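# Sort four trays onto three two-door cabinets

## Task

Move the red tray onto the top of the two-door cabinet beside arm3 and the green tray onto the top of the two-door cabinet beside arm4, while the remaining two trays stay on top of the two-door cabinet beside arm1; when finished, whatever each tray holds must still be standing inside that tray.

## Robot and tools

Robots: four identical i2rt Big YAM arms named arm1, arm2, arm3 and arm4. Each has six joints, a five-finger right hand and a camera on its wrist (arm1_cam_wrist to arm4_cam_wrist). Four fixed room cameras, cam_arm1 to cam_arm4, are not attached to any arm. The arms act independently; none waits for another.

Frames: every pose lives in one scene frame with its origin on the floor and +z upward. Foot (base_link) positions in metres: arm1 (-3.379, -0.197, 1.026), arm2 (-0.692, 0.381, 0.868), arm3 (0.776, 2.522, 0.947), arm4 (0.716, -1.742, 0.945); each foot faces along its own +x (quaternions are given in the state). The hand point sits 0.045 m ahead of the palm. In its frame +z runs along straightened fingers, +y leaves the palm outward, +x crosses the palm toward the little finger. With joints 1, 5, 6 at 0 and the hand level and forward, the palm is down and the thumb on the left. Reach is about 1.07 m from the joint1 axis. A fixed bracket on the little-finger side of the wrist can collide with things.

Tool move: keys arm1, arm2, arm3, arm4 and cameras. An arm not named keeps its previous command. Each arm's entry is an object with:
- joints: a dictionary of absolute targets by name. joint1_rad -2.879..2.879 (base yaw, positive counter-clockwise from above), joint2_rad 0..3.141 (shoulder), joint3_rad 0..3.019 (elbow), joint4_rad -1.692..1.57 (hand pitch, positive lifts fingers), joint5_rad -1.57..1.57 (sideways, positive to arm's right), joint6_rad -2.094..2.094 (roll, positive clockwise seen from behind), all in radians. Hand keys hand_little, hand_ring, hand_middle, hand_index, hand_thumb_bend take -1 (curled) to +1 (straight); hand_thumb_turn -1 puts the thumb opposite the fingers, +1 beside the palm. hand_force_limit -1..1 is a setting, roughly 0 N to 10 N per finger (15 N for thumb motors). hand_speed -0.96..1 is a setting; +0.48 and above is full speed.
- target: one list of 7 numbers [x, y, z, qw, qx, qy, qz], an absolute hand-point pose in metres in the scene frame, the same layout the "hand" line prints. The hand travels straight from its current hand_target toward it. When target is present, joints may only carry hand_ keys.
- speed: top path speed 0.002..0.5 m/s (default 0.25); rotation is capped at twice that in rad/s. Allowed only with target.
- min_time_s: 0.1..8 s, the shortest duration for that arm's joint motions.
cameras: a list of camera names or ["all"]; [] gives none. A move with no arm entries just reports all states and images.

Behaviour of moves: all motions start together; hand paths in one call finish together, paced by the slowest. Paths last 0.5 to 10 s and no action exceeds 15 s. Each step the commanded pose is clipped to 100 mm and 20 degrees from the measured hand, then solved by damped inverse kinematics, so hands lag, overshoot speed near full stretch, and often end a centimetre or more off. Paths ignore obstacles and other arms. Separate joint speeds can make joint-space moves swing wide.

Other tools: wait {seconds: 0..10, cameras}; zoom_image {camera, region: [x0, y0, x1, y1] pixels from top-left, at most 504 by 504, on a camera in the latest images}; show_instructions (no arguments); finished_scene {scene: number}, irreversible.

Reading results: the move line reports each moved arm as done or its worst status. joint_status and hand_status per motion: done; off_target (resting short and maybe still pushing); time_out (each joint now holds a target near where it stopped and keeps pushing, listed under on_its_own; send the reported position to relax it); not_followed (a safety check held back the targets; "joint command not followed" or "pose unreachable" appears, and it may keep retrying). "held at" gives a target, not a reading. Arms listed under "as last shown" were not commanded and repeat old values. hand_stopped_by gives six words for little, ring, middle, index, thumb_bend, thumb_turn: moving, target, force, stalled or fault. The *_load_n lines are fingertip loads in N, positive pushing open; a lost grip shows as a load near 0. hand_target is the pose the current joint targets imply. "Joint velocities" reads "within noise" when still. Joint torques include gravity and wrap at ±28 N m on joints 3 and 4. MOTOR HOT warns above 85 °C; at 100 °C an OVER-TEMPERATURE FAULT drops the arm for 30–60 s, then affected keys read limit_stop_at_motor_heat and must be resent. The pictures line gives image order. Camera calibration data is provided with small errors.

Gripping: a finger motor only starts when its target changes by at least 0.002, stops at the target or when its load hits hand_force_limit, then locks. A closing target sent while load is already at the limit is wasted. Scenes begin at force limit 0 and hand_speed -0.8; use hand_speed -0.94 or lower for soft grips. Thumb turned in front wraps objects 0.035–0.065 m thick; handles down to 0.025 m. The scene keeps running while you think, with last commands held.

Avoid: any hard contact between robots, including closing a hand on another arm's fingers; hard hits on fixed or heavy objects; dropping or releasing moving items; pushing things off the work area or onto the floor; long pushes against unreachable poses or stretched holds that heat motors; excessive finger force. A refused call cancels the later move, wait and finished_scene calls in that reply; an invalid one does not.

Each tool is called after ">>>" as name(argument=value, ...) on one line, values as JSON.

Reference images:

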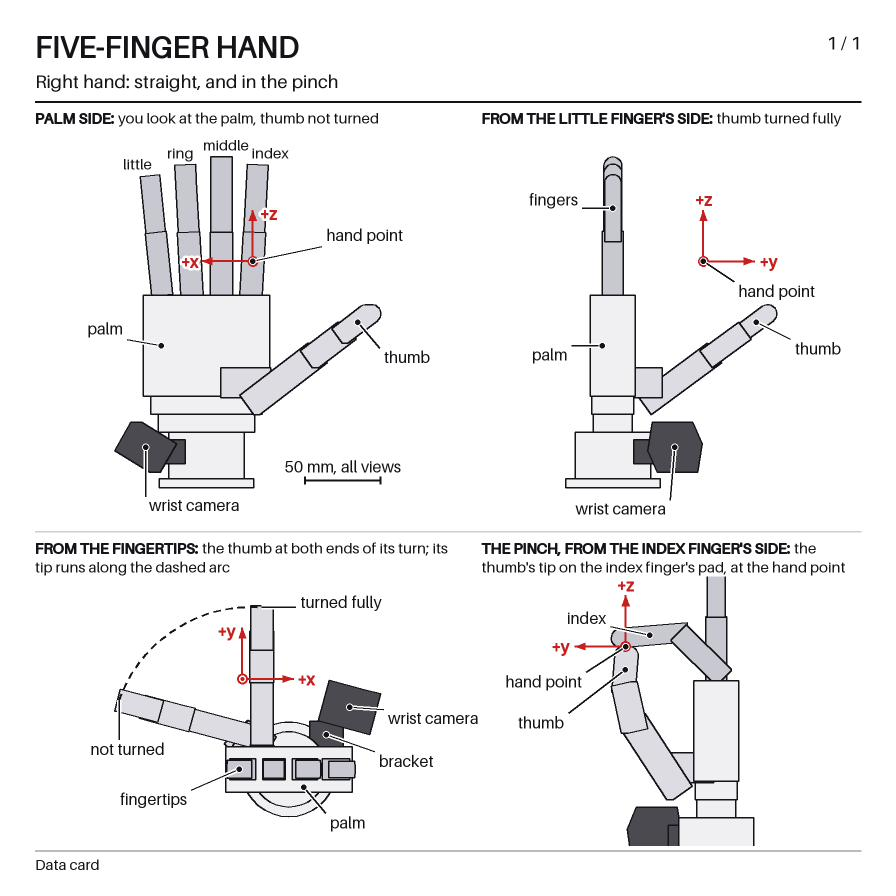

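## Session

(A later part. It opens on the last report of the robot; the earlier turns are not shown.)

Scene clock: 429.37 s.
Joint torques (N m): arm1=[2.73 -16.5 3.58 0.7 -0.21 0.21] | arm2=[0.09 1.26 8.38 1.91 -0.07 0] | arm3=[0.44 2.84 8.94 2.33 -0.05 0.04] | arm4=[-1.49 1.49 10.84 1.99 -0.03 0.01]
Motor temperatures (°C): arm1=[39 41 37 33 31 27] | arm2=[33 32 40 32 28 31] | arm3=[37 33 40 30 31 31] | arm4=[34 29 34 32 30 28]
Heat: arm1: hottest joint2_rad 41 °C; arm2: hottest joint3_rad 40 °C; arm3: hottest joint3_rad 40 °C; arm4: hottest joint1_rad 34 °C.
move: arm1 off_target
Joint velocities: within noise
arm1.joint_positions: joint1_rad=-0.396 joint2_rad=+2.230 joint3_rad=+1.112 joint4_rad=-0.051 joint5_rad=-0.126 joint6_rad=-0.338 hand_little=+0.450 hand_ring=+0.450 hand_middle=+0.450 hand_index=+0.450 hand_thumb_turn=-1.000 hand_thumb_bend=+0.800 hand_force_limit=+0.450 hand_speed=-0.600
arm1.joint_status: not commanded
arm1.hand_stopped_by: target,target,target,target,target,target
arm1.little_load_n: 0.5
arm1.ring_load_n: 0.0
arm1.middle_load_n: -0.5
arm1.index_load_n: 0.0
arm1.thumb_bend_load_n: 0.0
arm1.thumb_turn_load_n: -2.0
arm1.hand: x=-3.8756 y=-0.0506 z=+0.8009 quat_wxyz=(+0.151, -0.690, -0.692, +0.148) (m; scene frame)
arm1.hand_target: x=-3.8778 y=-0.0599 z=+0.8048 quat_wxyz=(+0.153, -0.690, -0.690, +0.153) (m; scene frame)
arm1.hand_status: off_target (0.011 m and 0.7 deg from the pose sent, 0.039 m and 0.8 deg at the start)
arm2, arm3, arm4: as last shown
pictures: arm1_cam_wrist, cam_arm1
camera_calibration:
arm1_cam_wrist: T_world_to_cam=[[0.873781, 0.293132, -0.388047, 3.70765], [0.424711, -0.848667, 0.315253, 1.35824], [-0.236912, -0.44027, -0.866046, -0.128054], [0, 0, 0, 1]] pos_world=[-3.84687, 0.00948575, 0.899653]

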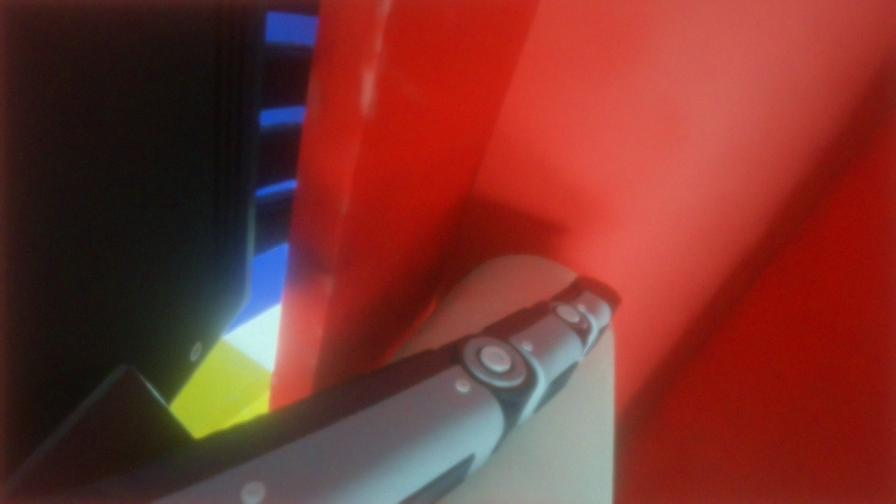

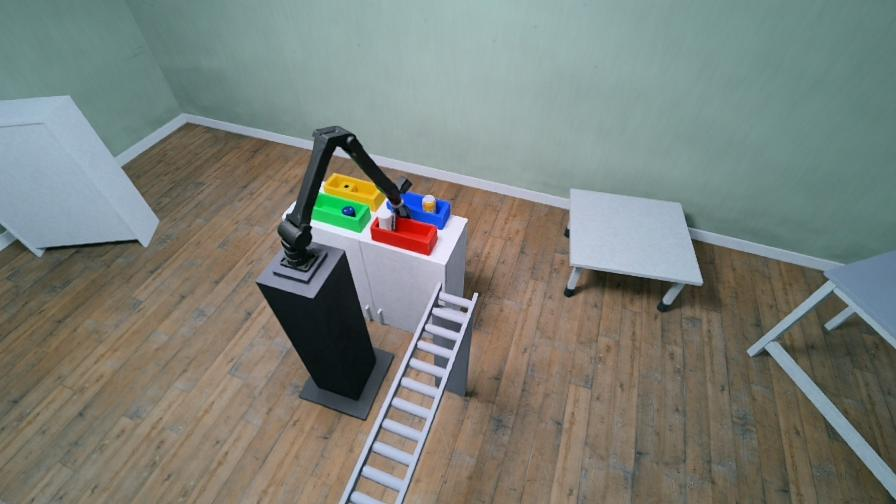

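>>> move(arm1={"target": [-3.880, -0.025, 0.812, 0.153, -0.6903, -0.6903, 0.153], "speed": 0.06, "joints": {"hand_speed": -0.6, "hand_thumb_bend": 0.4}})

>>> move(arm1={"joints": {"hand_speed": -0.9, "hand_force_limit": -0.4, "hand_index": 0.27, "hand_middle": 0.3, "hand_ring": 0.3, "hand_little": 0.3}})

>>> move(arm1={"joints": {"hand_speed": -0.92, "hand_force_limit": 0.0, "hand_thumb_bend": -0.7}}, cameras=["arm1_cam_wrist", "cam_arm1"])

>>> zoom_image(camera="cam_arm1", region=[352, 160, 462, 260])

Scene clock: 434.57 s.
Joint torques (N m): arm1=[0.5 -16.44 6.69 -0.12 -0.11 -0.08] | arm2=[0.73 1.85 8.47 1.85 -0.04 -0.01] | arm3=[0.44 2.84 8.94 2.35 -0.05 0.05] | arm4=[-1.26 1.49 10.78 1.96 -0.03 -0.01]
Motor temperatures (°C): arm1=[39 41 36 33 31 27] | arm2=[33 32 40 32 28 31] | arm3=[37 33 40 30 31 31] | arm4=[34 29 34 32 30 28]
Heat: arm1: hottest joint2_rad 41 °C; arm2: hottest joint3_rad 40 °C; arm3: hottest joint3_rad 40 °C; arm4: hottest joint1_rad 34 °C.
move: arm1 off_target
Joint velocities: within noise
arm1.joint_positions: joint1_rad=-0.431 joint2_rad=+2.229 joint3_rad=+1.116 joint4_rad=-0.079 joint5_rad=-0.153 joint6_rad=-0.364 hand_little=+0.450 hand_ring=+0.450 hand_middle=+0.450 hand_index=+0.450 hand_thumb_turn=-1.000 hand_thumb_bend=+0.400 hand_force_limit=+0.450 hand_speed=-0.600
arm1.joint_status: all done
arm1.hand_stopped_by: target,target,target,target,target,target
arm1.little_load_n: 0.0
arm1.ring_load_n: 0.0
arm1.middle_load_n: 0.0
arm1.index_load_n: 0.0
arm1.thumb_bend_load_n: 0.0
arm1.thumb_turn_load_n: 0.0
arm1.hand: x=-3.8669 y=-0.0381 z=+0.8019 quat_wxyz=(+0.140, -0.693, -0.691, +0.151) (m; scene frame)
arm1.hand_target: x=-3.8796 y=-0.0252 z=+0.8122 quat_wxyz=(+0.153, -0.690, -0.690, +0.153) (m; scene frame)
arm1.hand_status: off_target (0.021 m and 1.5 deg from the pose sent, 0.028 m and 0.7 deg at the start)
arm2, arm3, arm4: as last shown
pictures: none

Scene clock: 435.70 s.
Joint torques (N m): arm1=[0.62 -16.44 6.52 -0.09 -0.11 -0.06] | arm2=[0.5 1.2 8.39 1.95 -0.03 -0.03] | arm3=[0.5 2.84 8.94 2.33 -0.05 0.05] | arm4=[-1.2 1.38 10.77 2 0 -0.02]
Motor temperatures (°C): arm1=[39 41 37 33 31 27] | arm2=[33 32 40 32 28 31] | arm3=[37 33 40 30 31 31] | arm4=[34 29 34 32 30 28]
Heat: arm1: hottest joint2_rad 41 °C; arm2: hottest joint3_rad 40 °C; arm3: hottest joint3_rad 40 °C; arm4: hottest joint1_rad 34 °C.
move: arm1 done
Joint velocities: within noise
arm1.joint_positions: joint1_rad=-0.433 joint2_rad=+2.229 joint3_rad=+1.119 joint4_rad=-0.081 joint5_rad=-0.153 joint6_rad=-0.366 hand_little=+0.300 hand_ring=+0.300 hand_middle=+0.300 hand_index=+0.270 hand_thumb_turn=-1.000 hand_thumb_bend=+0.400 hand_force_limit=-0.400 hand_speed=-0.900
arm1.joint_status: all done
arm1.hand_stopped_by: target,target,target,target,target,target
arm1.little_load_n: 0.0
arm1.ring_load_n: 0.0
arm1.middle_load_n: 1.5
arm1.index_load_n: 0.5
arm1.thumb_bend_load_n: 0.0
arm1.thumb_turn_load_n: 0.0
arm1.hand: x=-3.8676 y=-0.0367 z=+0.8023 quat_wxyz=(+0.141, -0.693, -0.691, +0.150) (m; scene frame)
arm1.hand_target: x=-3.8796 y=-0.0251 z=+0.8122 quat_wxyz=(+0.153, -0.690, -0.690, +0.153) (m; scene frame)
arm1.hand_status: not commanded
arm2, arm3, arm4: as last shown
arm4.ring_load_n: -0.5
pictures: none

Scene clock: 440.33 s.
Joint torques (N m): arm1=[0.62 -16.5 6.5 -0.09 -0.12 -0.06] | arm2=[0.21 1.44 8.29 1.78 -0.02 0.02] | arm3=[0.5 2.84 8.94 2.33 -0.05 0.04] | arm4=[-1.55 1.44 10.74 1.95 -0.03 0]
Motor temperatures (°C): arm1=[39 42 36 33 31 27] | arm2=[33 32 40 32 28 31] | arm3=[37 33 40 30 31 31] | arm4=[34 29 34 32 30 28]
Heat: arm1: hottest joint2_rad 42 °C; arm2: hottest joint3_rad 40 °C; arm3: hottest joint3_rad 40 °C; arm4: hottest joint1_rad 34 °C.
move: arm1 off_target
Joint velocities: within noise
arm1.joint_positions: joint1_rad=-0.433 joint2_rad=+2.229 joint3_rad=+1.119 joint4_rad=-0.081 joint5_rad=-0.153 joint6_rad=-0.366 hand_little=+0.300 hand_ring=+0.300 hand_middle=+0.300 hand_index=+0.270 hand_thumb_turn=-1.000 hand_thumb_bend=-0.054 hand_force_limit=+0.000 hand_speed=-0.920
arm1.joint_status: hand_thumb_bend off_target (ended at -0.054, target -0.700); the others done
arm1.hand_stopped_by: target,target,target,target,force,target
arm1.little_load_n: 0.0
arm1.ring_load_n: 0.5
arm1.middle_load_n: 3.0
arm1.index_load_n: 1.5
arm1.thumb_bend_load_n: 7.0
arm1.thumb_turn_load_n: 1.5
arm1.hand: x=-3.8676 y=-0.0367 z=+0.8023 quat_wxyz=(+0.141, -0.693, -0.691, +0.150) (m; scene frame)
arm1.hand_target: x=-3.8796 y=-0.0251 z=+0.8122 quat_wxyz=(+0.153, -0.690, -0.690, +0.153) (m; scene frame)
arm1.hand_status: not commanded
arm2.joint_positions: joint1_rad=-0.574 joint2_rad=+0.648 joint3_rad=+1.567 joint4_rad=-1.542 joint5_rad=-0.233 joint6_rad=-1.417 hand_little=+1.000 hand_ring=+1.000 hand_middle=+1.000 hand_index=+1.000 hand_thumb_turn=+1.000 hand_thumb_bend=+1.000 hand_force_limit=+0.000 hand_speed=-0.800
arm2.joint_status: not commanded
arm2.hand_stopped_by: target,target,target,target,target,target
arm2.little_load_n: 0.0
arm2.ring_load_n: 0.0
arm2.middle_load_n: -0.5
arm2.index_load_n: 0.0
arm2.thumb_bend_load_n: 0.0
arm2.thumb_turn_load_n: 0.0
arm2.hand: x=-0.8490 y=+0.4864 z=+1.3937 quat_wxyz=(+0.469, -0.238, -0.850, +0.027) (m; scene frame)
arm2.hand_target: x=-0.8472 y=+0.4855 z=+1.4004 quat_wxyz=(+0.477, -0.236, -0.846, +0.025) (m; scene frame)
arm2.hand_status: not commanded
arm3.joint_positions: joint1_rad=+0.779 joint2_rad=+0.641 joint3_rad=+1.564 joint4_rad=-1.264 joint5_rad=+0.008 joint6_rad=-1.053 hand_little=+1.000 hand_ring=+1.000 hand_middle=+1.000 hand_index=+1.000 hand_thumb_turn=+1.000 hand_thumb_bend=+1.000 hand_force_limit=+0.000 hand_speed=-0.800
arm3.joint_status: not commanded
arm3.hand_stopped_by: target,target,target,target,target,target
arm3.little_load_n: 0.0
arm3.ring_load_n: 0.0
arm3.middle_load_n: 0.0
arm3.index_load_n: 0.0
arm3.thumb_bend_load_n: 0.0
arm3.thumb_turn_load_n: 0.0
arm3.hand: x=+0.8657 y=+2.7212 z=+1.5231 quat_wxyz=(-0.461, +0.749, +0.317, +0.356) (m; scene frame)
arm3.hand_target: x=+0.8651 y=+2.7186 z=+1.5316 quat_wxyz=(-0.467, +0.743, +0.315, +0.361) (m; scene frame)
arm3.hand_status: not commanded
arm4.joint_positions: joint1_rad=-0.169 joint2_rad=+0.643 joint3_rad=+1.445 joint4_rad=-1.176 joint5_rad=+0.282 joint6_rad=-1.457 hand_little=+1.000 hand_ring=+1.000 hand_middle=+1.000 hand_index=+1.000 hand_thumb_turn=+1.000 hand_thumb_bend=+1.000 hand_force_limit=+0.000 hand_speed=-0.800
arm4.joint_status: not commanded
arm4.hand_stopped_by: target,target,target,target,target,target
arm4.little_load_n: 0.0
arm4.ring_load_n: 0.0
arm4.middle_load_n: 0.0
arm4.index_load_n: 0.0
arm4.thumb_bend_load_n: 0.5
arm4.thumb_turn_load_n: 0.0
arm4.hand: x=+0.8288 y=-1.9764 z=+1.5087 quat_wxyz=(+0.274, +0.719, -0.395, +0.502) (m; scene frame)
arm4.hand_target: x=+0.8266 y=-1.9746 z=+1.5201 quat_wxyz=(+0.276, +0.712, -0.393, +0.512) (m; scene frame)
arm4.hand_status: not commanded
pictures: arm1_cam_wrist, cam_arm1
camera_calibration:
arm1_cam_wrist: T_world_to_cam=[[0.878273, 0.284973, -0.383962, 3.71089], [0.420493, -0.842601, 0.336465, 1.33302], [-0.227643, -0.456962, -0.859863, -0.0886314], [0, 0, 0, 1]] pos_world=[-3.83988, 0.0252004, 0.900116]

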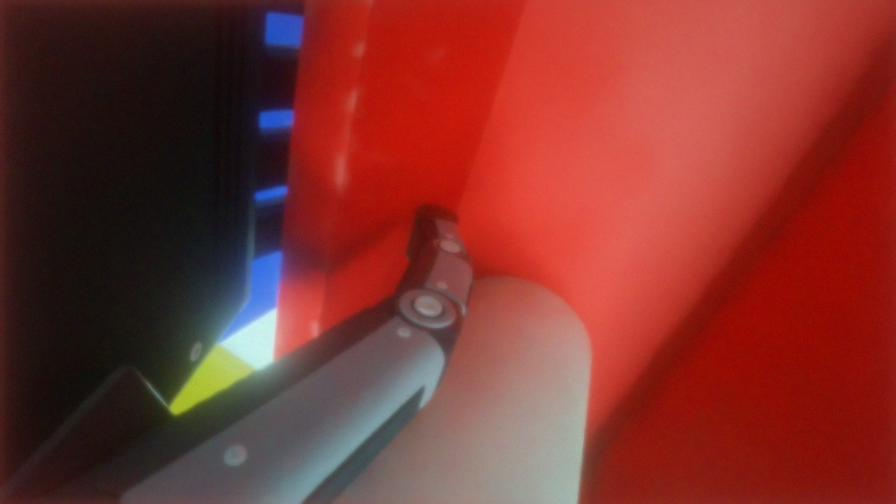

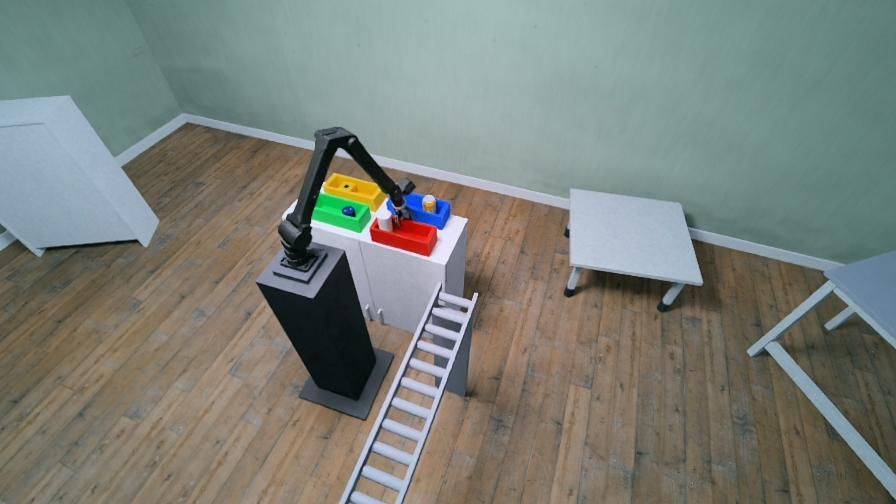

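Scaled by 4.582 from the camera's 896x504 image, which has a finer 1280x720 frame.

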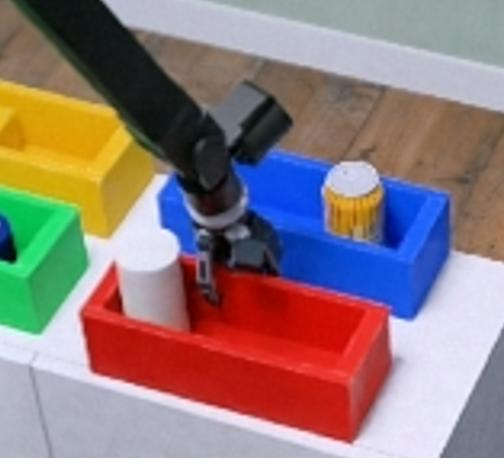

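>>> move(arm1={"target": [-3.880, -0.030, 0.85, 0.153, -0.6903, -0.6903, 0.153], "speed": 0.03}, cameras=["arm1_cam_wrist", "cam_arm1"])

>>> zoom_image(camera="cam_arm1", region=[352, 160, 462, 260])

Scene clock: 443.77 s.
Joint torques (N m): arm1=[1.49 -19.02 5.16 -0.06 -0.09 0.04] | arm2=[-0.09 1.2 8.43 1.81 -0.03 -0.01] | arm3=[0.44 2.84 8.94 2.35 -0.05 0.05] | arm4=[-1.32 1.49 10.84 1.98 -0.01 -0.04]
Motor temperatures (°C): arm1=[39 42 36 32 31 27] | arm2=[33 32 40 32 28 31] | arm3=[37 33 40 30 31 31] | arm4=[34 29 34 32 30 28]
Heat: arm1: hottest joint2_rad 42 °C; arm2: hottest joint3_rad 40 °C; arm3: hottest joint3_rad 40 °C; arm4: hottest joint1_rad 34 °C.
move: arm1 off_target
Joint velocities: within noise
arm1.joint_positions: joint1_rad=-0.433 joint2_rad=+2.174 joint3_rad=+1.119 joint4_rad=-0.148 joint5_rad=-0.150 joint6_rad=-0.368 hand_little=+0.300 hand_ring=+0.300 hand_middle=+0.301 hand_index=+0.270 hand_thumb_turn=-1.000 hand_thumb_bend=-0.053 hand_force_limit=+0.000 hand_speed=-0.920
arm1.joint_status: not commanded
arm1.hand_stopped_by: target,target,target,target,force,target
arm1.little_load_n: 0.0
arm1.ring_load_n: 0.0
arm1.middle_load_n: 5.5
arm1.index_load_n: 1.5
arm1.thumb_bend_load_n: 8.0
arm1.thumb_turn_load_n: 1.0
arm1.hand: x=-3.8679 y=-0.0355 z=+0.8271 quat_wxyz=(+0.136, -0.693, -0.692, +0.147) (m; scene frame)
arm1.hand_target: x=-3.8798 y=-0.0302 z=+0.8494 quat_wxyz=(+0.153, -0.690, -0.690, +0.153) (m; scene frame)
arm1.hand_status: off_target (0.026 m and 2.1 deg from the pose sent, 0.050 m and 1.4 deg at the start)
arm2, arm3, arm4: as last shown
arm2.middle_load_n: 0.0
arm2.thumb_turn_load_n: 0.5
arm4.thumb_bend_load_n: 0.0
pictures: arm1_cam_wrist, cam_arm1
camera_calibration:
arm1_cam_wrist: T_world_to_cam=[[0.882678, 0.284472, -0.374105, 3.72923], [0.416676, -0.841883, 0.342949, 1.30575], [-0.217394, -0.458594, -0.861645, -0.0257799], [0, 0, 0, 1]] pos_world=[-3.84139, 0.0266016, 0.925108]

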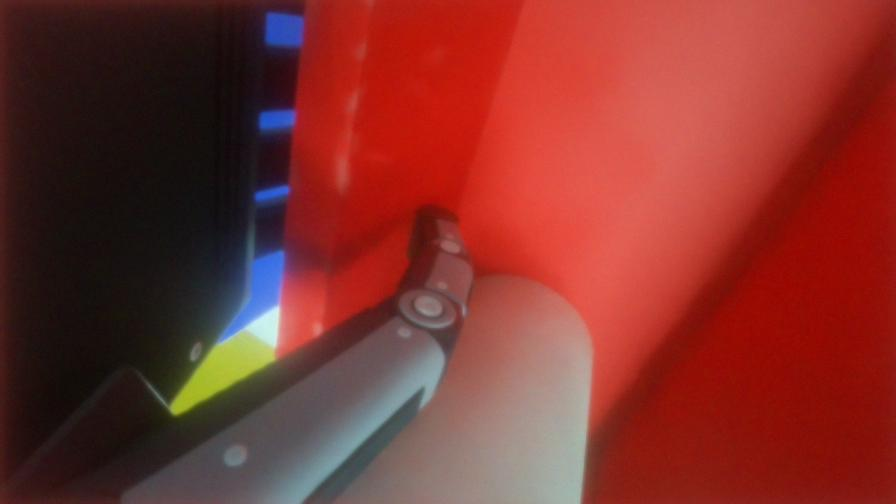

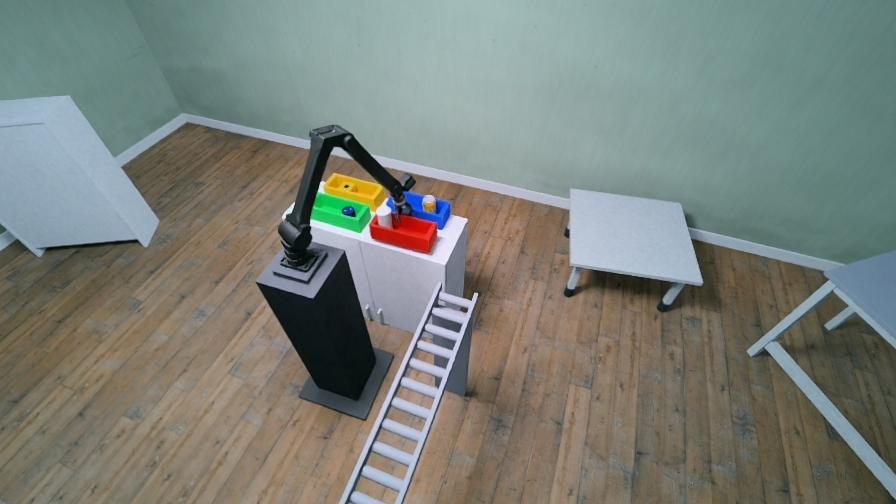

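Scaled by 4.582 from the camera's 896x504 image, which has a finer 1280x720 frame.

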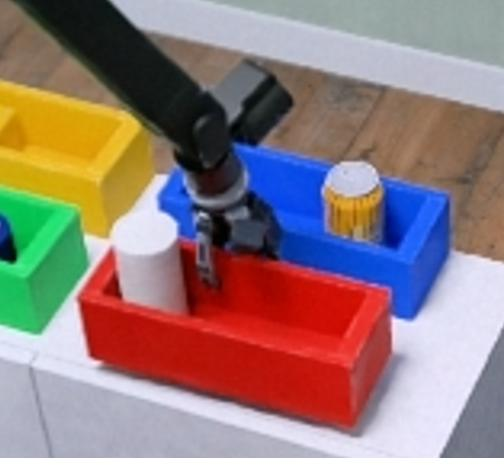

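>>> move(cameras=["cam_arm2", "arm2_cam_wrist", "cam_arm1"])

>>> zoom_image(camera="arm2_cam_wrist", region=[300, 180, 620, 360])

>>> zoom_image(camera="cam_arm2", region=[380, 190, 520, 390])

>>> zoom_image(camera="cam_arm1", region=[410, 270, 490, 350])

Scene clock: 454.17 s.
Joint torques (N m): arm1=[1.44 -19.02 5.16 -0.08 -0.09 0.04] | arm2=[0.5 1.55 8.47 1.77 -0.05 0] | arm3=[0.5 2.84 8.92 2.33 -0.05 0.04] | arm4=[-1.32 1.79 10.77 2.03 -0.02 -0.02]
Motor temperatures (°C): arm1=[39 43 36 32 31 27] | arm2=[33 32 40 32 28 31] | arm3=[37 33 40 30 31 31] | arm4=[34 29 34 32 30 28]
Heat: arm1: hottest joint2_rad 43 °C; arm2: hottest joint3_rad 40 °C; arm3: hottest joint3_rad 40 °C; arm4: hottest joint1_rad 34 °C.
Joint velocities: within noise
arm1.joint_positions: joint1_rad=-0.433 joint2_rad=+2.174 joint3_rad=+1.119 joint4_rad=-0.148 joint5_rad=-0.150 joint6_rad=-0.368 hand_little=+0.300 hand_ring=+0.300 hand_middle=+0.301 hand_index=+0.270 hand_thumb_turn=-1.000 hand_thumb_bend=-0.053 hand_force_limit=+0.000 hand_speed=-0.920
arm1.joint_status: not commanded
arm1.hand_stopped_by: target,target,target,target,force,target
arm1.little_load_n: 0.0
arm1.ring_load_n: 0.0
arm1.middle_load_n: 5.5
arm1.index_load_n: 2.0
arm1.thumb_bend_load_n: 8.0
arm1.thumb_turn_load_n: 1.5
arm1.hand: x=-3.8679 y=-0.0355 z=+0.8271 quat_wxyz=(+0.136, -0.693, -0.692, +0.147) (m; scene frame)
arm1.hand_target: x=-3.8798 y=-0.0302 z=+0.8494 quat_wxyz=(+0.153, -0.690, -0.690, +0.153) (m; scene frame)
arm1.hand_status: off_target (0.026 m and 2.1 deg from the pose sent, 0.050 m and 1.4 deg at the start)
arm2.joint_positions: joint1_rad=-0.574 joint2_rad=+0.648 joint3_rad=+1.567 joint4_rad=-1.542 joint5_rad=-0.233 joint6_rad=-1.417 hand_little=+1.000 hand_ring=+1.000 hand_middle=+1.000 hand_index=+1.000 hand_thumb_turn=+1.000 hand_thumb_bend=+1.000 hand_force_limit=+0.000 hand_speed=-0.800
arm2.joint_status: not commanded
arm2.hand_stopped_by: target,target,target,target,target,target
arm2.little_load_n: 0.0
arm2.ring_load_n: 0.0
arm2.middle_load_n: 0.0
arm2.index_load_n: 0.0
arm2.thumb_bend_load_n: 0.0
arm2.thumb_turn_load_n: 0.0
arm2.hand: x=-0.8490 y=+0.4864 z=+1.3937 quat_wxyz=(+0.469, -0.238, -0.850, +0.027) (m; scene frame)
arm2.hand_target: x=-0.8472 y=+0.4855 z=+1.4004 quat_wxyz=(+0.477, -0.236, -0.846, +0.025) (m; scene frame)
arm2.hand_status: not commanded
arm3.joint_positions: joint1_rad=+0.779 joint2_rad=+0.641 joint3_rad=+1.564 joint4_rad=-1.264 joint5_rad=+0.008 joint6_rad=-1.053 hand_little=+1.000 hand_ring=+1.000 hand_middle=+1.000 hand_index=+1.000 hand_thumb_turn=+1.000 hand_thumb_bend=+1.000 hand_force_limit=+0.000 hand_speed=-0.800
arm3.joint_status: not commanded
arm3.hand_stopped_by: target,target,target,target,target,target
arm3.little_load_n: 0.0
arm3.ring_load_n: 0.0
arm3.middle_load_n: 0.0
arm3.index_load_n: 0.0
arm3.thumb_bend_load_n: 0.0
arm3.thumb_turn_load_n: -0.5
arm3.hand: x=+0.8657 y=+2.7212 z=+1.5231 quat_wxyz=(-0.461, +0.749, +0.317, +0.356) (m; scene frame)
arm3.hand_target: x=+0.8651 y=+2.7186 z=+1.5316 quat_wxyz=(-0.467, +0.743, +0.315, +0.361) (m; scene frame)
arm3.hand_status: not commanded
arm4.joint_positions: joint1_rad=-0.169 joint2_rad=+0.643 joint3_rad=+1.445 joint4_rad=-1.176 joint5_rad=+0.282 joint6_rad=-1.457 hand_little=+1.000 hand_ring=+1.000 hand_middle=+1.000 hand_index=+1.000 hand_thumb_turn=+1.000 hand_thumb_bend=+1.000 hand_force_limit=+0.000 hand_speed=-0.800
arm4.joint_status: not commanded
arm4.hand_stopped_by: target,target,target,target,target,target
arm4.little_load_n: 0.0
arm4.ring_load_n: 0.0
arm4.middle_load_n: 0.0
arm4.index_load_n: 0.0
arm4.thumb_bend_load_n: 0.0
arm4.thumb_turn_load_n: 0.0
arm4.hand: x=+0.8288 y=-1.9764 z=+1.5087 quat_wxyz=(+0.274, +0.719, -0.395, +0.502) (m; scene frame)
arm4.hand_target: x=+0.8266 y=-1.9746 z=+1.5201 quat_wxyz=(+0.276, +0.712, -0.393, +0.512) (m; scene frame)
arm4.hand_status: not commanded
pictures: arm2_cam_wrist, cam_arm1, cam_arm2

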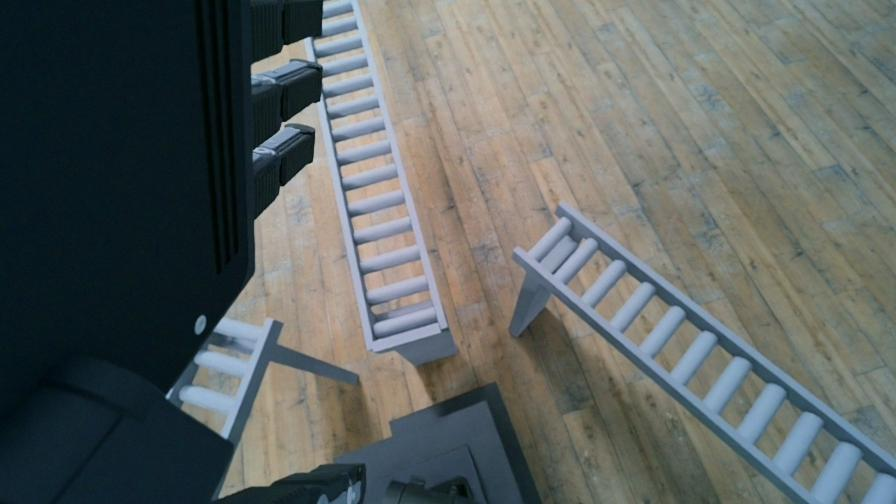

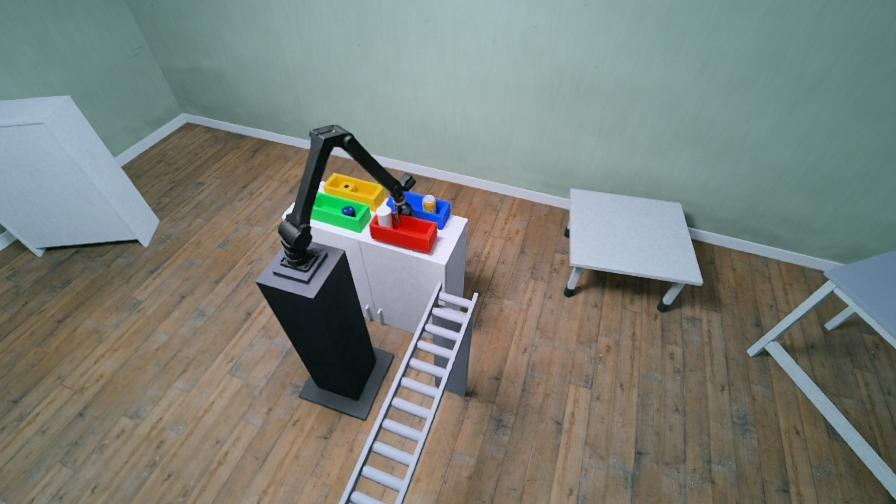

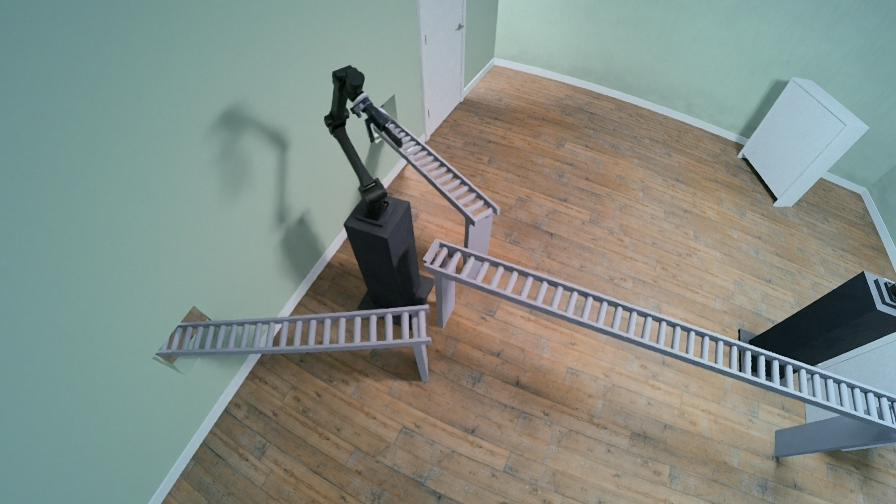

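Scaled by 1.575 from the camera's 896x504 image, which has a finer 1280x720 frame.

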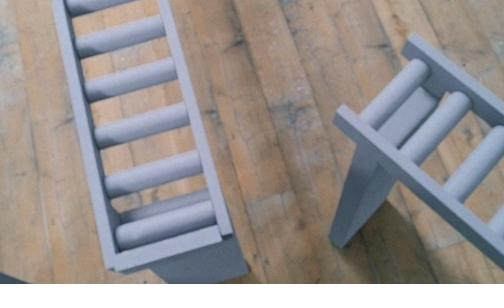

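Scaled by 2.520 from the camera's 896x504 image, which has a finer 1280x720 frame.

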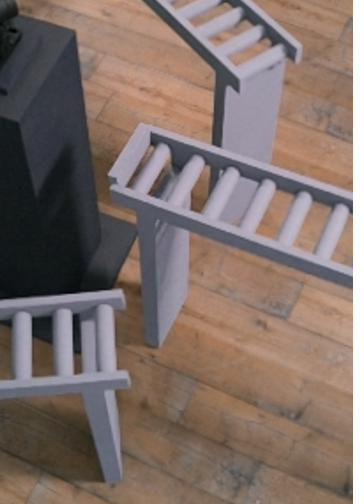

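Scaled by 6.300 from the camera's 896x504 image, which has a finer 1280x720 frame.

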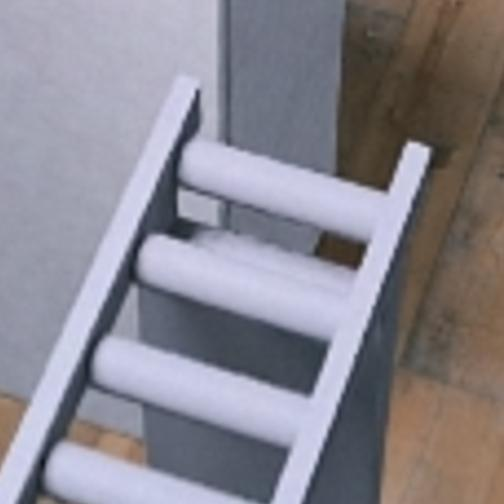

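>>> move(arm1={"target": [-3.880, -0.027, 0.808, 0.153, -0.6903, -0.6903, 0.153], "speed": 0.03})

>>> move(arm1={"joints": {"hand_speed": -0.7, "hand_index": 0.6, "hand_middle": 0.6, "hand_ring": 0.6, "hand_little": 0.6, "hand_thumb_bend": 0.4}})

>>> move(arm1={"target": [-3.888, -0.025, 0.826, 0.153, -0.6903, -0.6903, 0.153], "speed": 0.03}, cameras=["arm1_cam_wrist", "cam_arm1"])

>>> zoom_image(camera="cam_arm1", region=[352, 160, 462, 260])

Scene clock: 464.00 s.
Joint torques (N m): arm1=[0.85 -15.38 6.46 0.81 -0.19 -0.01] | arm2=[0.44 1.14 8.51 1.78 -0.05 0.01] | arm3=[0.5 2.84 8.94 2.33 -0.05 0.04] | arm4=[-0.97 1.32 10.81 1.98 0 -0.01]
Motor temperatures (°C): arm1=[39 43 36 32 31 27] | arm2=[33 32 40 32 28 31] | arm3=[37 33 40 30 31 31] | arm4=[34 29 34 32 30 28]
Heat: arm1: hottest joint2_rad 43 °C; arm2: hottest joint3_rad 40 °C; arm3: hottest joint3_rad 40 °C; arm4: hottest joint1_rad 34 °C.
move: arm1 off_target
Joint velocities: within noise
arm1.joint_positions: joint1_rad=-0.433 joint2_rad=+2.224 joint3_rad=+1.119 joint4_rad=-0.099 joint5_rad=-0.150 joint6_rad=-0.368 hand_little=+0.300 hand_ring=+0.300 hand_middle=+0.301 hand_index=+0.270 hand_thumb_turn=-1.000 hand_thumb_bend=-0.053 hand_force_limit=+0.000 hand_speed=-0.920
arm1.joint_status: not commanded
arm1.hand_stopped_by: target,target,target,target,force,target
arm1.little_load_n: 0.0
arm1.ring_load_n: 0.0
arm1.middle_load_n: 5.5
arm1.index_load_n: 2.0
arm1.thumb_bend_load_n: 8.0
arm1.thumb_turn_load_n: 1.5
arm1.hand: x=-3.8645 y=-0.0373 z=+0.8038 quat_wxyz=(+0.136, -0.693, -0.692, +0.147) (m; scene frame)
arm1.hand_target: x=-3.8796 y=-0.0272 z=+0.8085 quat_wxyz=(+0.153, -0.690, -0.690, +0.153) (m; scene frame)
arm1.hand_status: off_target (0.019 m and 2.2 deg from the pose sent, 0.024 m and 2.1 deg at the start)
arm2, arm3, arm4: as last shown
arm3.thumb_turn_load_n: 0.0
arm4.little_load_n: -0.5
pictures: none

Scene clock: 465.53 s.
Joint torques (N m): arm1=[0.91 -15.44 6.48 0.79 -0.19 -0.01] | arm2=[0.91 1.55 8.51 1.8 -0.01 0.02] | arm3=[0.44 2.84 8.94 2.35 -0.05 0.04] | arm4=[-1.26 1.55 10.73 1.96 -0.02 -0.02]
Motor temperatures (°C): arm1=[39 43 36 32 31 27] | arm2=[33 32 40 32 28 31] | arm3=[37 33 40 30 31 31] | arm4=[34 29 34 32 30 28]
Heat: arm1: hottest joint2_rad 43 °C; arm2: hottest joint3_rad 40 °C; arm3: hottest joint3_rad 40 °C; arm4: hottest joint1_rad 34 °C.
move: arm1 done
Joint velocities: within noise
arm1.joint_positions: joint1_rad=-0.433 joint2_rad=+2.224 joint3_rad=+1.119 joint4_rad=-0.098 joint5_rad=-0.150 joint6_rad=-0.368 hand_little=+0.600 hand_ring=+0.600 hand_middle=+0.599 hand_index=+0.600 hand_thumb_turn=-1.000 hand_thumb_bend=+0.400 hand_force_limit=+0.000 hand_speed=-0.700
arm1.joint_status: all done
arm1.hand_stopped_by: target,target,target,target,target,target
arm1.little_load_n: 0.0
arm1.ring_load_n: 0.0
arm1.middle_load_n: -4.0
arm1.index_load_n: 0.0
arm1.thumb_bend_load_n: 0.0
arm1.thumb_turn_load_n: 0.0
arm1.hand: x=-3.8649 y=-0.0369 z=+0.8039 quat_wxyz=(+0.136, -0.693, -0.692, +0.147) (m; scene frame)
arm1.hand_target: x=-3.8796 y=-0.0271 z=+0.8085 quat_wxyz=(+0.153, -0.690, -0.690, +0.153) (m; scene frame)
arm1.hand_status: not commanded
arm2, arm3, arm4: as last shown
arm4.little_load_n: 0.0
pictures: none

Scene clock: 466.77 s.
Joint torques (N m): arm1=[1.2 -17.03 7.17 -0.02 -0.14 0.02] | arm2=[0.85 1.38 8.53 1.94 -0.02 -0.01] | arm3=[0.5 2.84 8.94 2.35 -0.05 0.05] | arm4=[-1.32 1.03 10.82 2.02 -0.01 -0.02]
Motor temperatures (°C): arm1=[39 43 36 32 31 27] | arm2=[33 32 40 32 28 31] | arm3=[37 33 40 30 31 31] | arm4=[34 29 34 32 30 28]
Heat: arm1: hottest joint2_rad 43 °C; arm2: hottest joint3_rad 40 °C; arm3: hottest joint3_rad 40 °C; arm4: hottest joint1_rad 34 °C.
move: arm1 off_target
Joint velocities: within noise
arm1.joint_positions: joint1_rad=-0.433 joint2_rad=+2.212 joint3_rad=+1.130 joint4_rad=-0.120 joint5_rad=-0.150 joint6_rad=-0.368 hand_little=+0.600 hand_ring=+0.600 hand_middle=+0.599 hand_index=+0.600 hand_thumb_turn=-1.000 hand_thumb_bend=+0.400 hand_force_limit=+0.000 hand_speed=-0.700
arm1.joint_status: not commanded
arm1.hand_stopped_by: target,target,target,target,target,target
arm1.little_load_n: 0.0
arm1.ring_load_n: 0.0
arm1.middle_load_n: 0.0
arm1.index_load_n: 0.0
arm1.thumb_bend_load_n: 0.0
arm1.thumb_turn_load_n: 0.0
arm1.hand: x=-3.8692 y=-0.0350 z=+0.8116 quat_wxyz=(+0.137, -0.693, -0.692, +0.147) (m; scene frame)
arm1.hand_target: x=-3.8876 y=-0.0251 z=+0.8264 quat_wxyz=(+0.153, -0.690, -0.690, +0.153) (m; scene frame)
arm1.hand_status: off_target (0.026 m and 2.0 deg from the pose sent, 0.034 m and 2.1 deg at the start)
arm2, arm3, arm4: as last shown
arm2.middle_load_n: 0.5
pictures: arm1_cam_wrist, cam_arm1
camera_calibration:
arm1_cam_wrist: T_world_to_cam=[[0.882351, 0.285004, -0.374473, 3.7235], [0.41716, -0.841983, 0.342115, 1.31464], [-0.217796, -0.45808, -0.861816, -0.0405894], [0, 0, 0, 1]] pos_world=[-3.84269, 0.027101, 0.90961]

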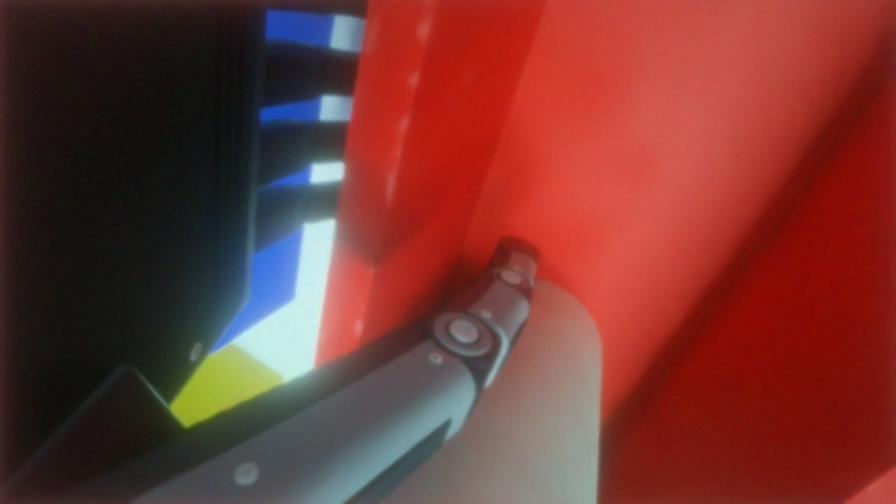

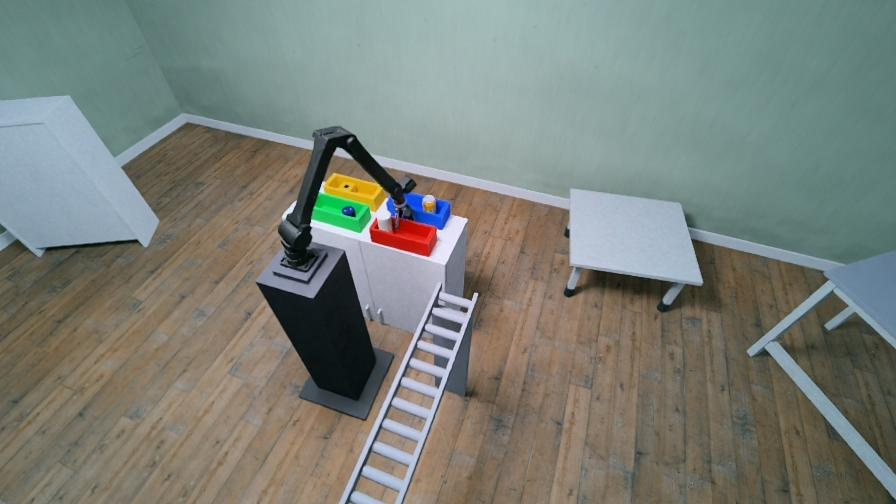

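Scaled by 4.582 from the camera's 896x504 image, which has a finer 1280x720 frame.

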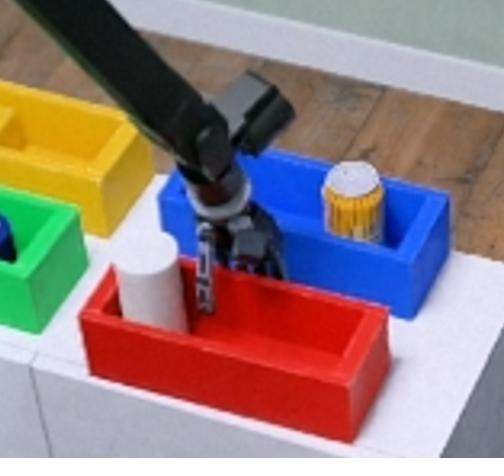

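>>> move(arm1={"target": [-3.892, -0.022, 0.842, 0.153, -0.6903, -0.6903, 0.153], "speed": 0.04})

>>> move(arm1={"joints": {"hand_speed": -0.9, "hand_force_limit": -0.4, "hand_index": 0.17, "hand_middle": 0.2, "hand_ring": 0.2, "hand_little": 0.2}})

>>> move(arm1={"joints": {"hand_speed": -0.92, "hand_force_limit": 0.0, "hand_thumb_bend": -0.7}}, cameras=["arm1_cam_wrist", "cam_arm1"])

>>> zoom_image(camera="cam_arm1", region=[352, 160, 462, 260])

Scene clock: 470.90 s.
Joint torques (N m): arm1=[0.97 -16.97 7.5 -0.06 -0.17 0] | arm2=[0.03 1.49 8.42 1.87 0.01 -0.03] | arm3=[0.44 2.84 8.92 2.33 -0.05 0.05] | arm4=[-1.26 1.49 10.69 1.98 -0.03 -0.04]
Motor temperatures (°C): arm1=[39 43 36 32 31 27] | arm2=[33 32 40 32 28 31] | arm3=[37 33 40 30 31 31] | arm4=[34 29 34 32 30 28]
Heat: arm1: hottest joint2_rad 43 °C; arm2: hottest joint3_rad 40 °C; arm3: hottest joint3_rad 40 °C; arm4: hottest joint1_rad 34 °C.
move: arm1 off_target
Joint velocities: within noise
arm1.joint_positions: joint1_rad=-0.433 joint2_rad=+2.181 joint3_rad=+1.139 joint4_rad=-0.160 joint5_rad=-0.150 joint6_rad=-0.368 hand_little=+0.600 hand_ring=+0.600 hand_middle=+0.599 hand_index=+0.600 hand_thumb_turn=-1.000 hand_thumb_bend=+0.400 hand_force_limit=+0.000 hand_speed=-0.700
arm1.joint_status: not commanded
arm1.hand_stopped_by: target,target,target,target,target,target
arm1.little_load_n: 0.0
arm1.ring_load_n: 0.0
arm1.middle_load_n: 0.0
arm1.index_load_n: 0.0
arm1.thumb_bend_load_n: 0.0
arm1.thumb_turn_load_n: 0.0
arm1.hand: x=-3.8738 y=-0.0328 z=+0.8274 quat_wxyz=(+0.137, -0.693, -0.692, +0.147) (m; scene frame)
arm1.hand_target: x=-3.8916 y=-0.0221 z=+0.8424 quat_wxyz=(+0.153, -0.690, -0.690, +0.153) (m; scene frame)
arm1.hand_status: off_target (0.026 m and 2.0 deg from the pose sent, 0.040 m and 2.1 deg at the start)
arm2, arm3, arm4: as last shown
arm2.little_load_n: -0.5
arm2.middle_load_n: 0.0
pictures: none

Scene clock: 472.93 s.
Joint torques (N m): arm1=[1.03 -16.91 7.49 -0.1 -0.17 0] | arm2=[0.44 1.49 8.25 1.69 -0.01 -0.01] | arm3=[0.44 2.9 8.94 2.33 -0.05 0.05] | arm4=[-1.38 1.32 10.78 1.96 -0.04 -0.03]
Motor temperatures (°C): arm1=[39 43 36 32 31 27] | arm2=[33 32 40 32 28 31] | arm3=[37 33 40 30 31 31] | arm4=[34 29 34 32 30 28]
Heat: arm1: hottest joint2_rad 43 °C; arm2: hottest joint3_rad 40 °C; arm3: hottest joint3_rad 40 °C; arm4: hottest joint1_rad 34 °C.
move: arm1 done
Joint velocities: within noise
arm1.joint_positions: joint1_rad=-0.433 joint2_rad=+2.181 joint3_rad=+1.139 joint4_rad=-0.160 joint5_rad=-0.150 joint6_rad=-0.368 hand_little=+0.200 hand_ring=+0.200 hand_middle=+0.200 hand_index=+0.170 hand_thumb_turn=-1.000 hand_thumb_bend=+0.400 hand_force_limit=-0.400 hand_speed=-0.900
arm1.joint_status: all done
arm1.hand_stopped_by: target,target,target,target,target,target
arm1.little_load_n: 0.0
arm1.ring_load_n: 0.0
arm1.middle_load_n: 0.0
arm1.index_load_n: 0.0
arm1.thumb_bend_load_n: 0.0
arm1.thumb_turn_load_n: 0.0
arm1.hand: x=-3.8737 y=-0.0328 z=+0.8274 quat_wxyz=(+0.136, -0.693, -0.692, +0.147) (m; scene frame)
arm1.hand_target: x=-3.8915 y=-0.0221 z=+0.8424 quat_wxyz=(+0.153, -0.690, -0.690, +0.153) (m; scene frame)
arm1.hand_status: not commanded
arm2, arm3, arm4: as last shown
arm2.little_load_n: 0.0
arm4.little_load_n: 0.5
pictures: none

Scene clock: 477.57 s.
Joint torques (N m): arm1=[1.08 -16.91 7.49 0.02 -0.18 0] | arm2=[0.21 1.08 8.42 1.68 -0.01 0.02] | arm3=[0.5 2.84 8.92 2.35 -0.05 0.04] | arm4=[-1.2 1.61 10.76 1.98 -0.04 0]
Motor temperatures (°C): arm1=[38 43 37 32 31 27] | arm2=[33 32 40 32 28 31] | arm3=[37 33 40 30 31 31] | arm4=[34 29 34 32 30 28]
Heat: arm1: hottest joint2_rad 43 °C; arm2: hottest joint3_rad 40 °C; arm3: hottest joint3_rad 40 °C; arm4: hottest joint1_rad 34 °C.
move: arm1 off_target
Joint velocities: within noise
arm1.joint_positions: joint1_rad=-0.433 joint2_rad=+2.181 joint3_rad=+1.139 joint4_rad=-0.164 joint5_rad=-0.150 joint6_rad=-0.369 hand_little=+0.200 hand_ring=+0.200 hand_middle=+0.200 hand_index=+0.170 hand_thumb_turn=-1.000 hand_thumb_bend=+0.089 hand_force_limit=+0.000 hand_speed=-0.920
arm1.joint_status: hand_thumb_bend off_target (ended at +0.089, target -0.700); the others done
arm1.hand_stopped_by: target,target,target,target,force,target
arm1.little_load_n: 0.0
arm1.ring_load_n: 0.0
arm1.middle_load_n: 2.5
arm1.index_load_n: 0.0
arm1.thumb_bend_load_n: 7.5
arm1.thumb_turn_load_n: 0.5
arm1.hand: x=-3.8727 y=-0.0329 z=+0.8273 quat_wxyz=(+0.135, -0.694, -0.692, +0.146) (m; scene frame)
arm1.hand_target: x=-3.8916 y=-0.0222 z=+0.8424 quat_wxyz=(+0.153, -0.690, -0.690, +0.153) (m; scene frame)
arm1.hand_status: not commanded
arm2, arm3, arm4: as last shown
arm4.little_load_n: 0.0
pictures: arm1_cam_wrist, cam_arm1
camera_calibration:
arm1_cam_wrist: T_world_to_cam=[[0.88374, 0.284538, -0.371539, 3.73479], [0.415835, -0.841651, 0.344536, 1.30533], [-0.214672, -0.458979, -0.862122, -0.0144721], [0, 0, 0, 1]] pos_world=[-3.84649, 0.0293018, 0.925406]

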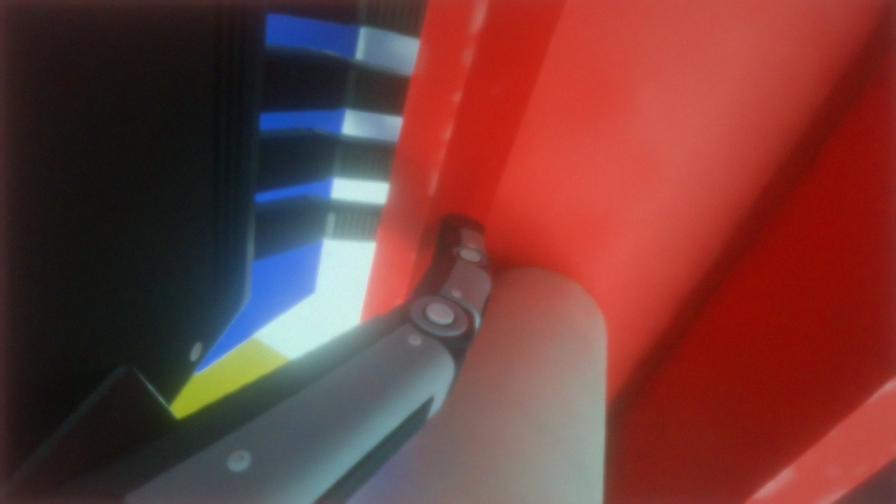

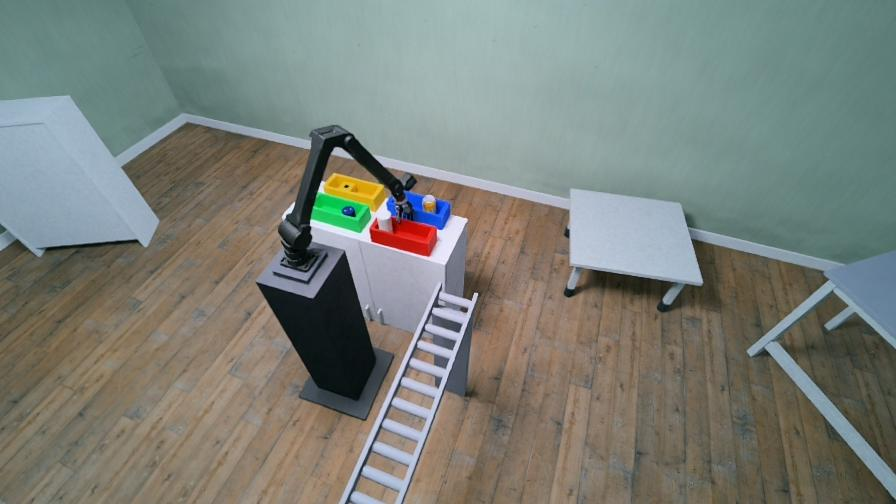

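Scaled by 4.582 from the camera's 896x504 image, which has a finer 1280x720 frame.

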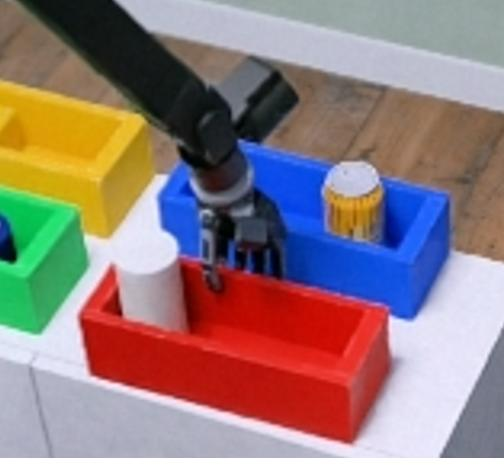

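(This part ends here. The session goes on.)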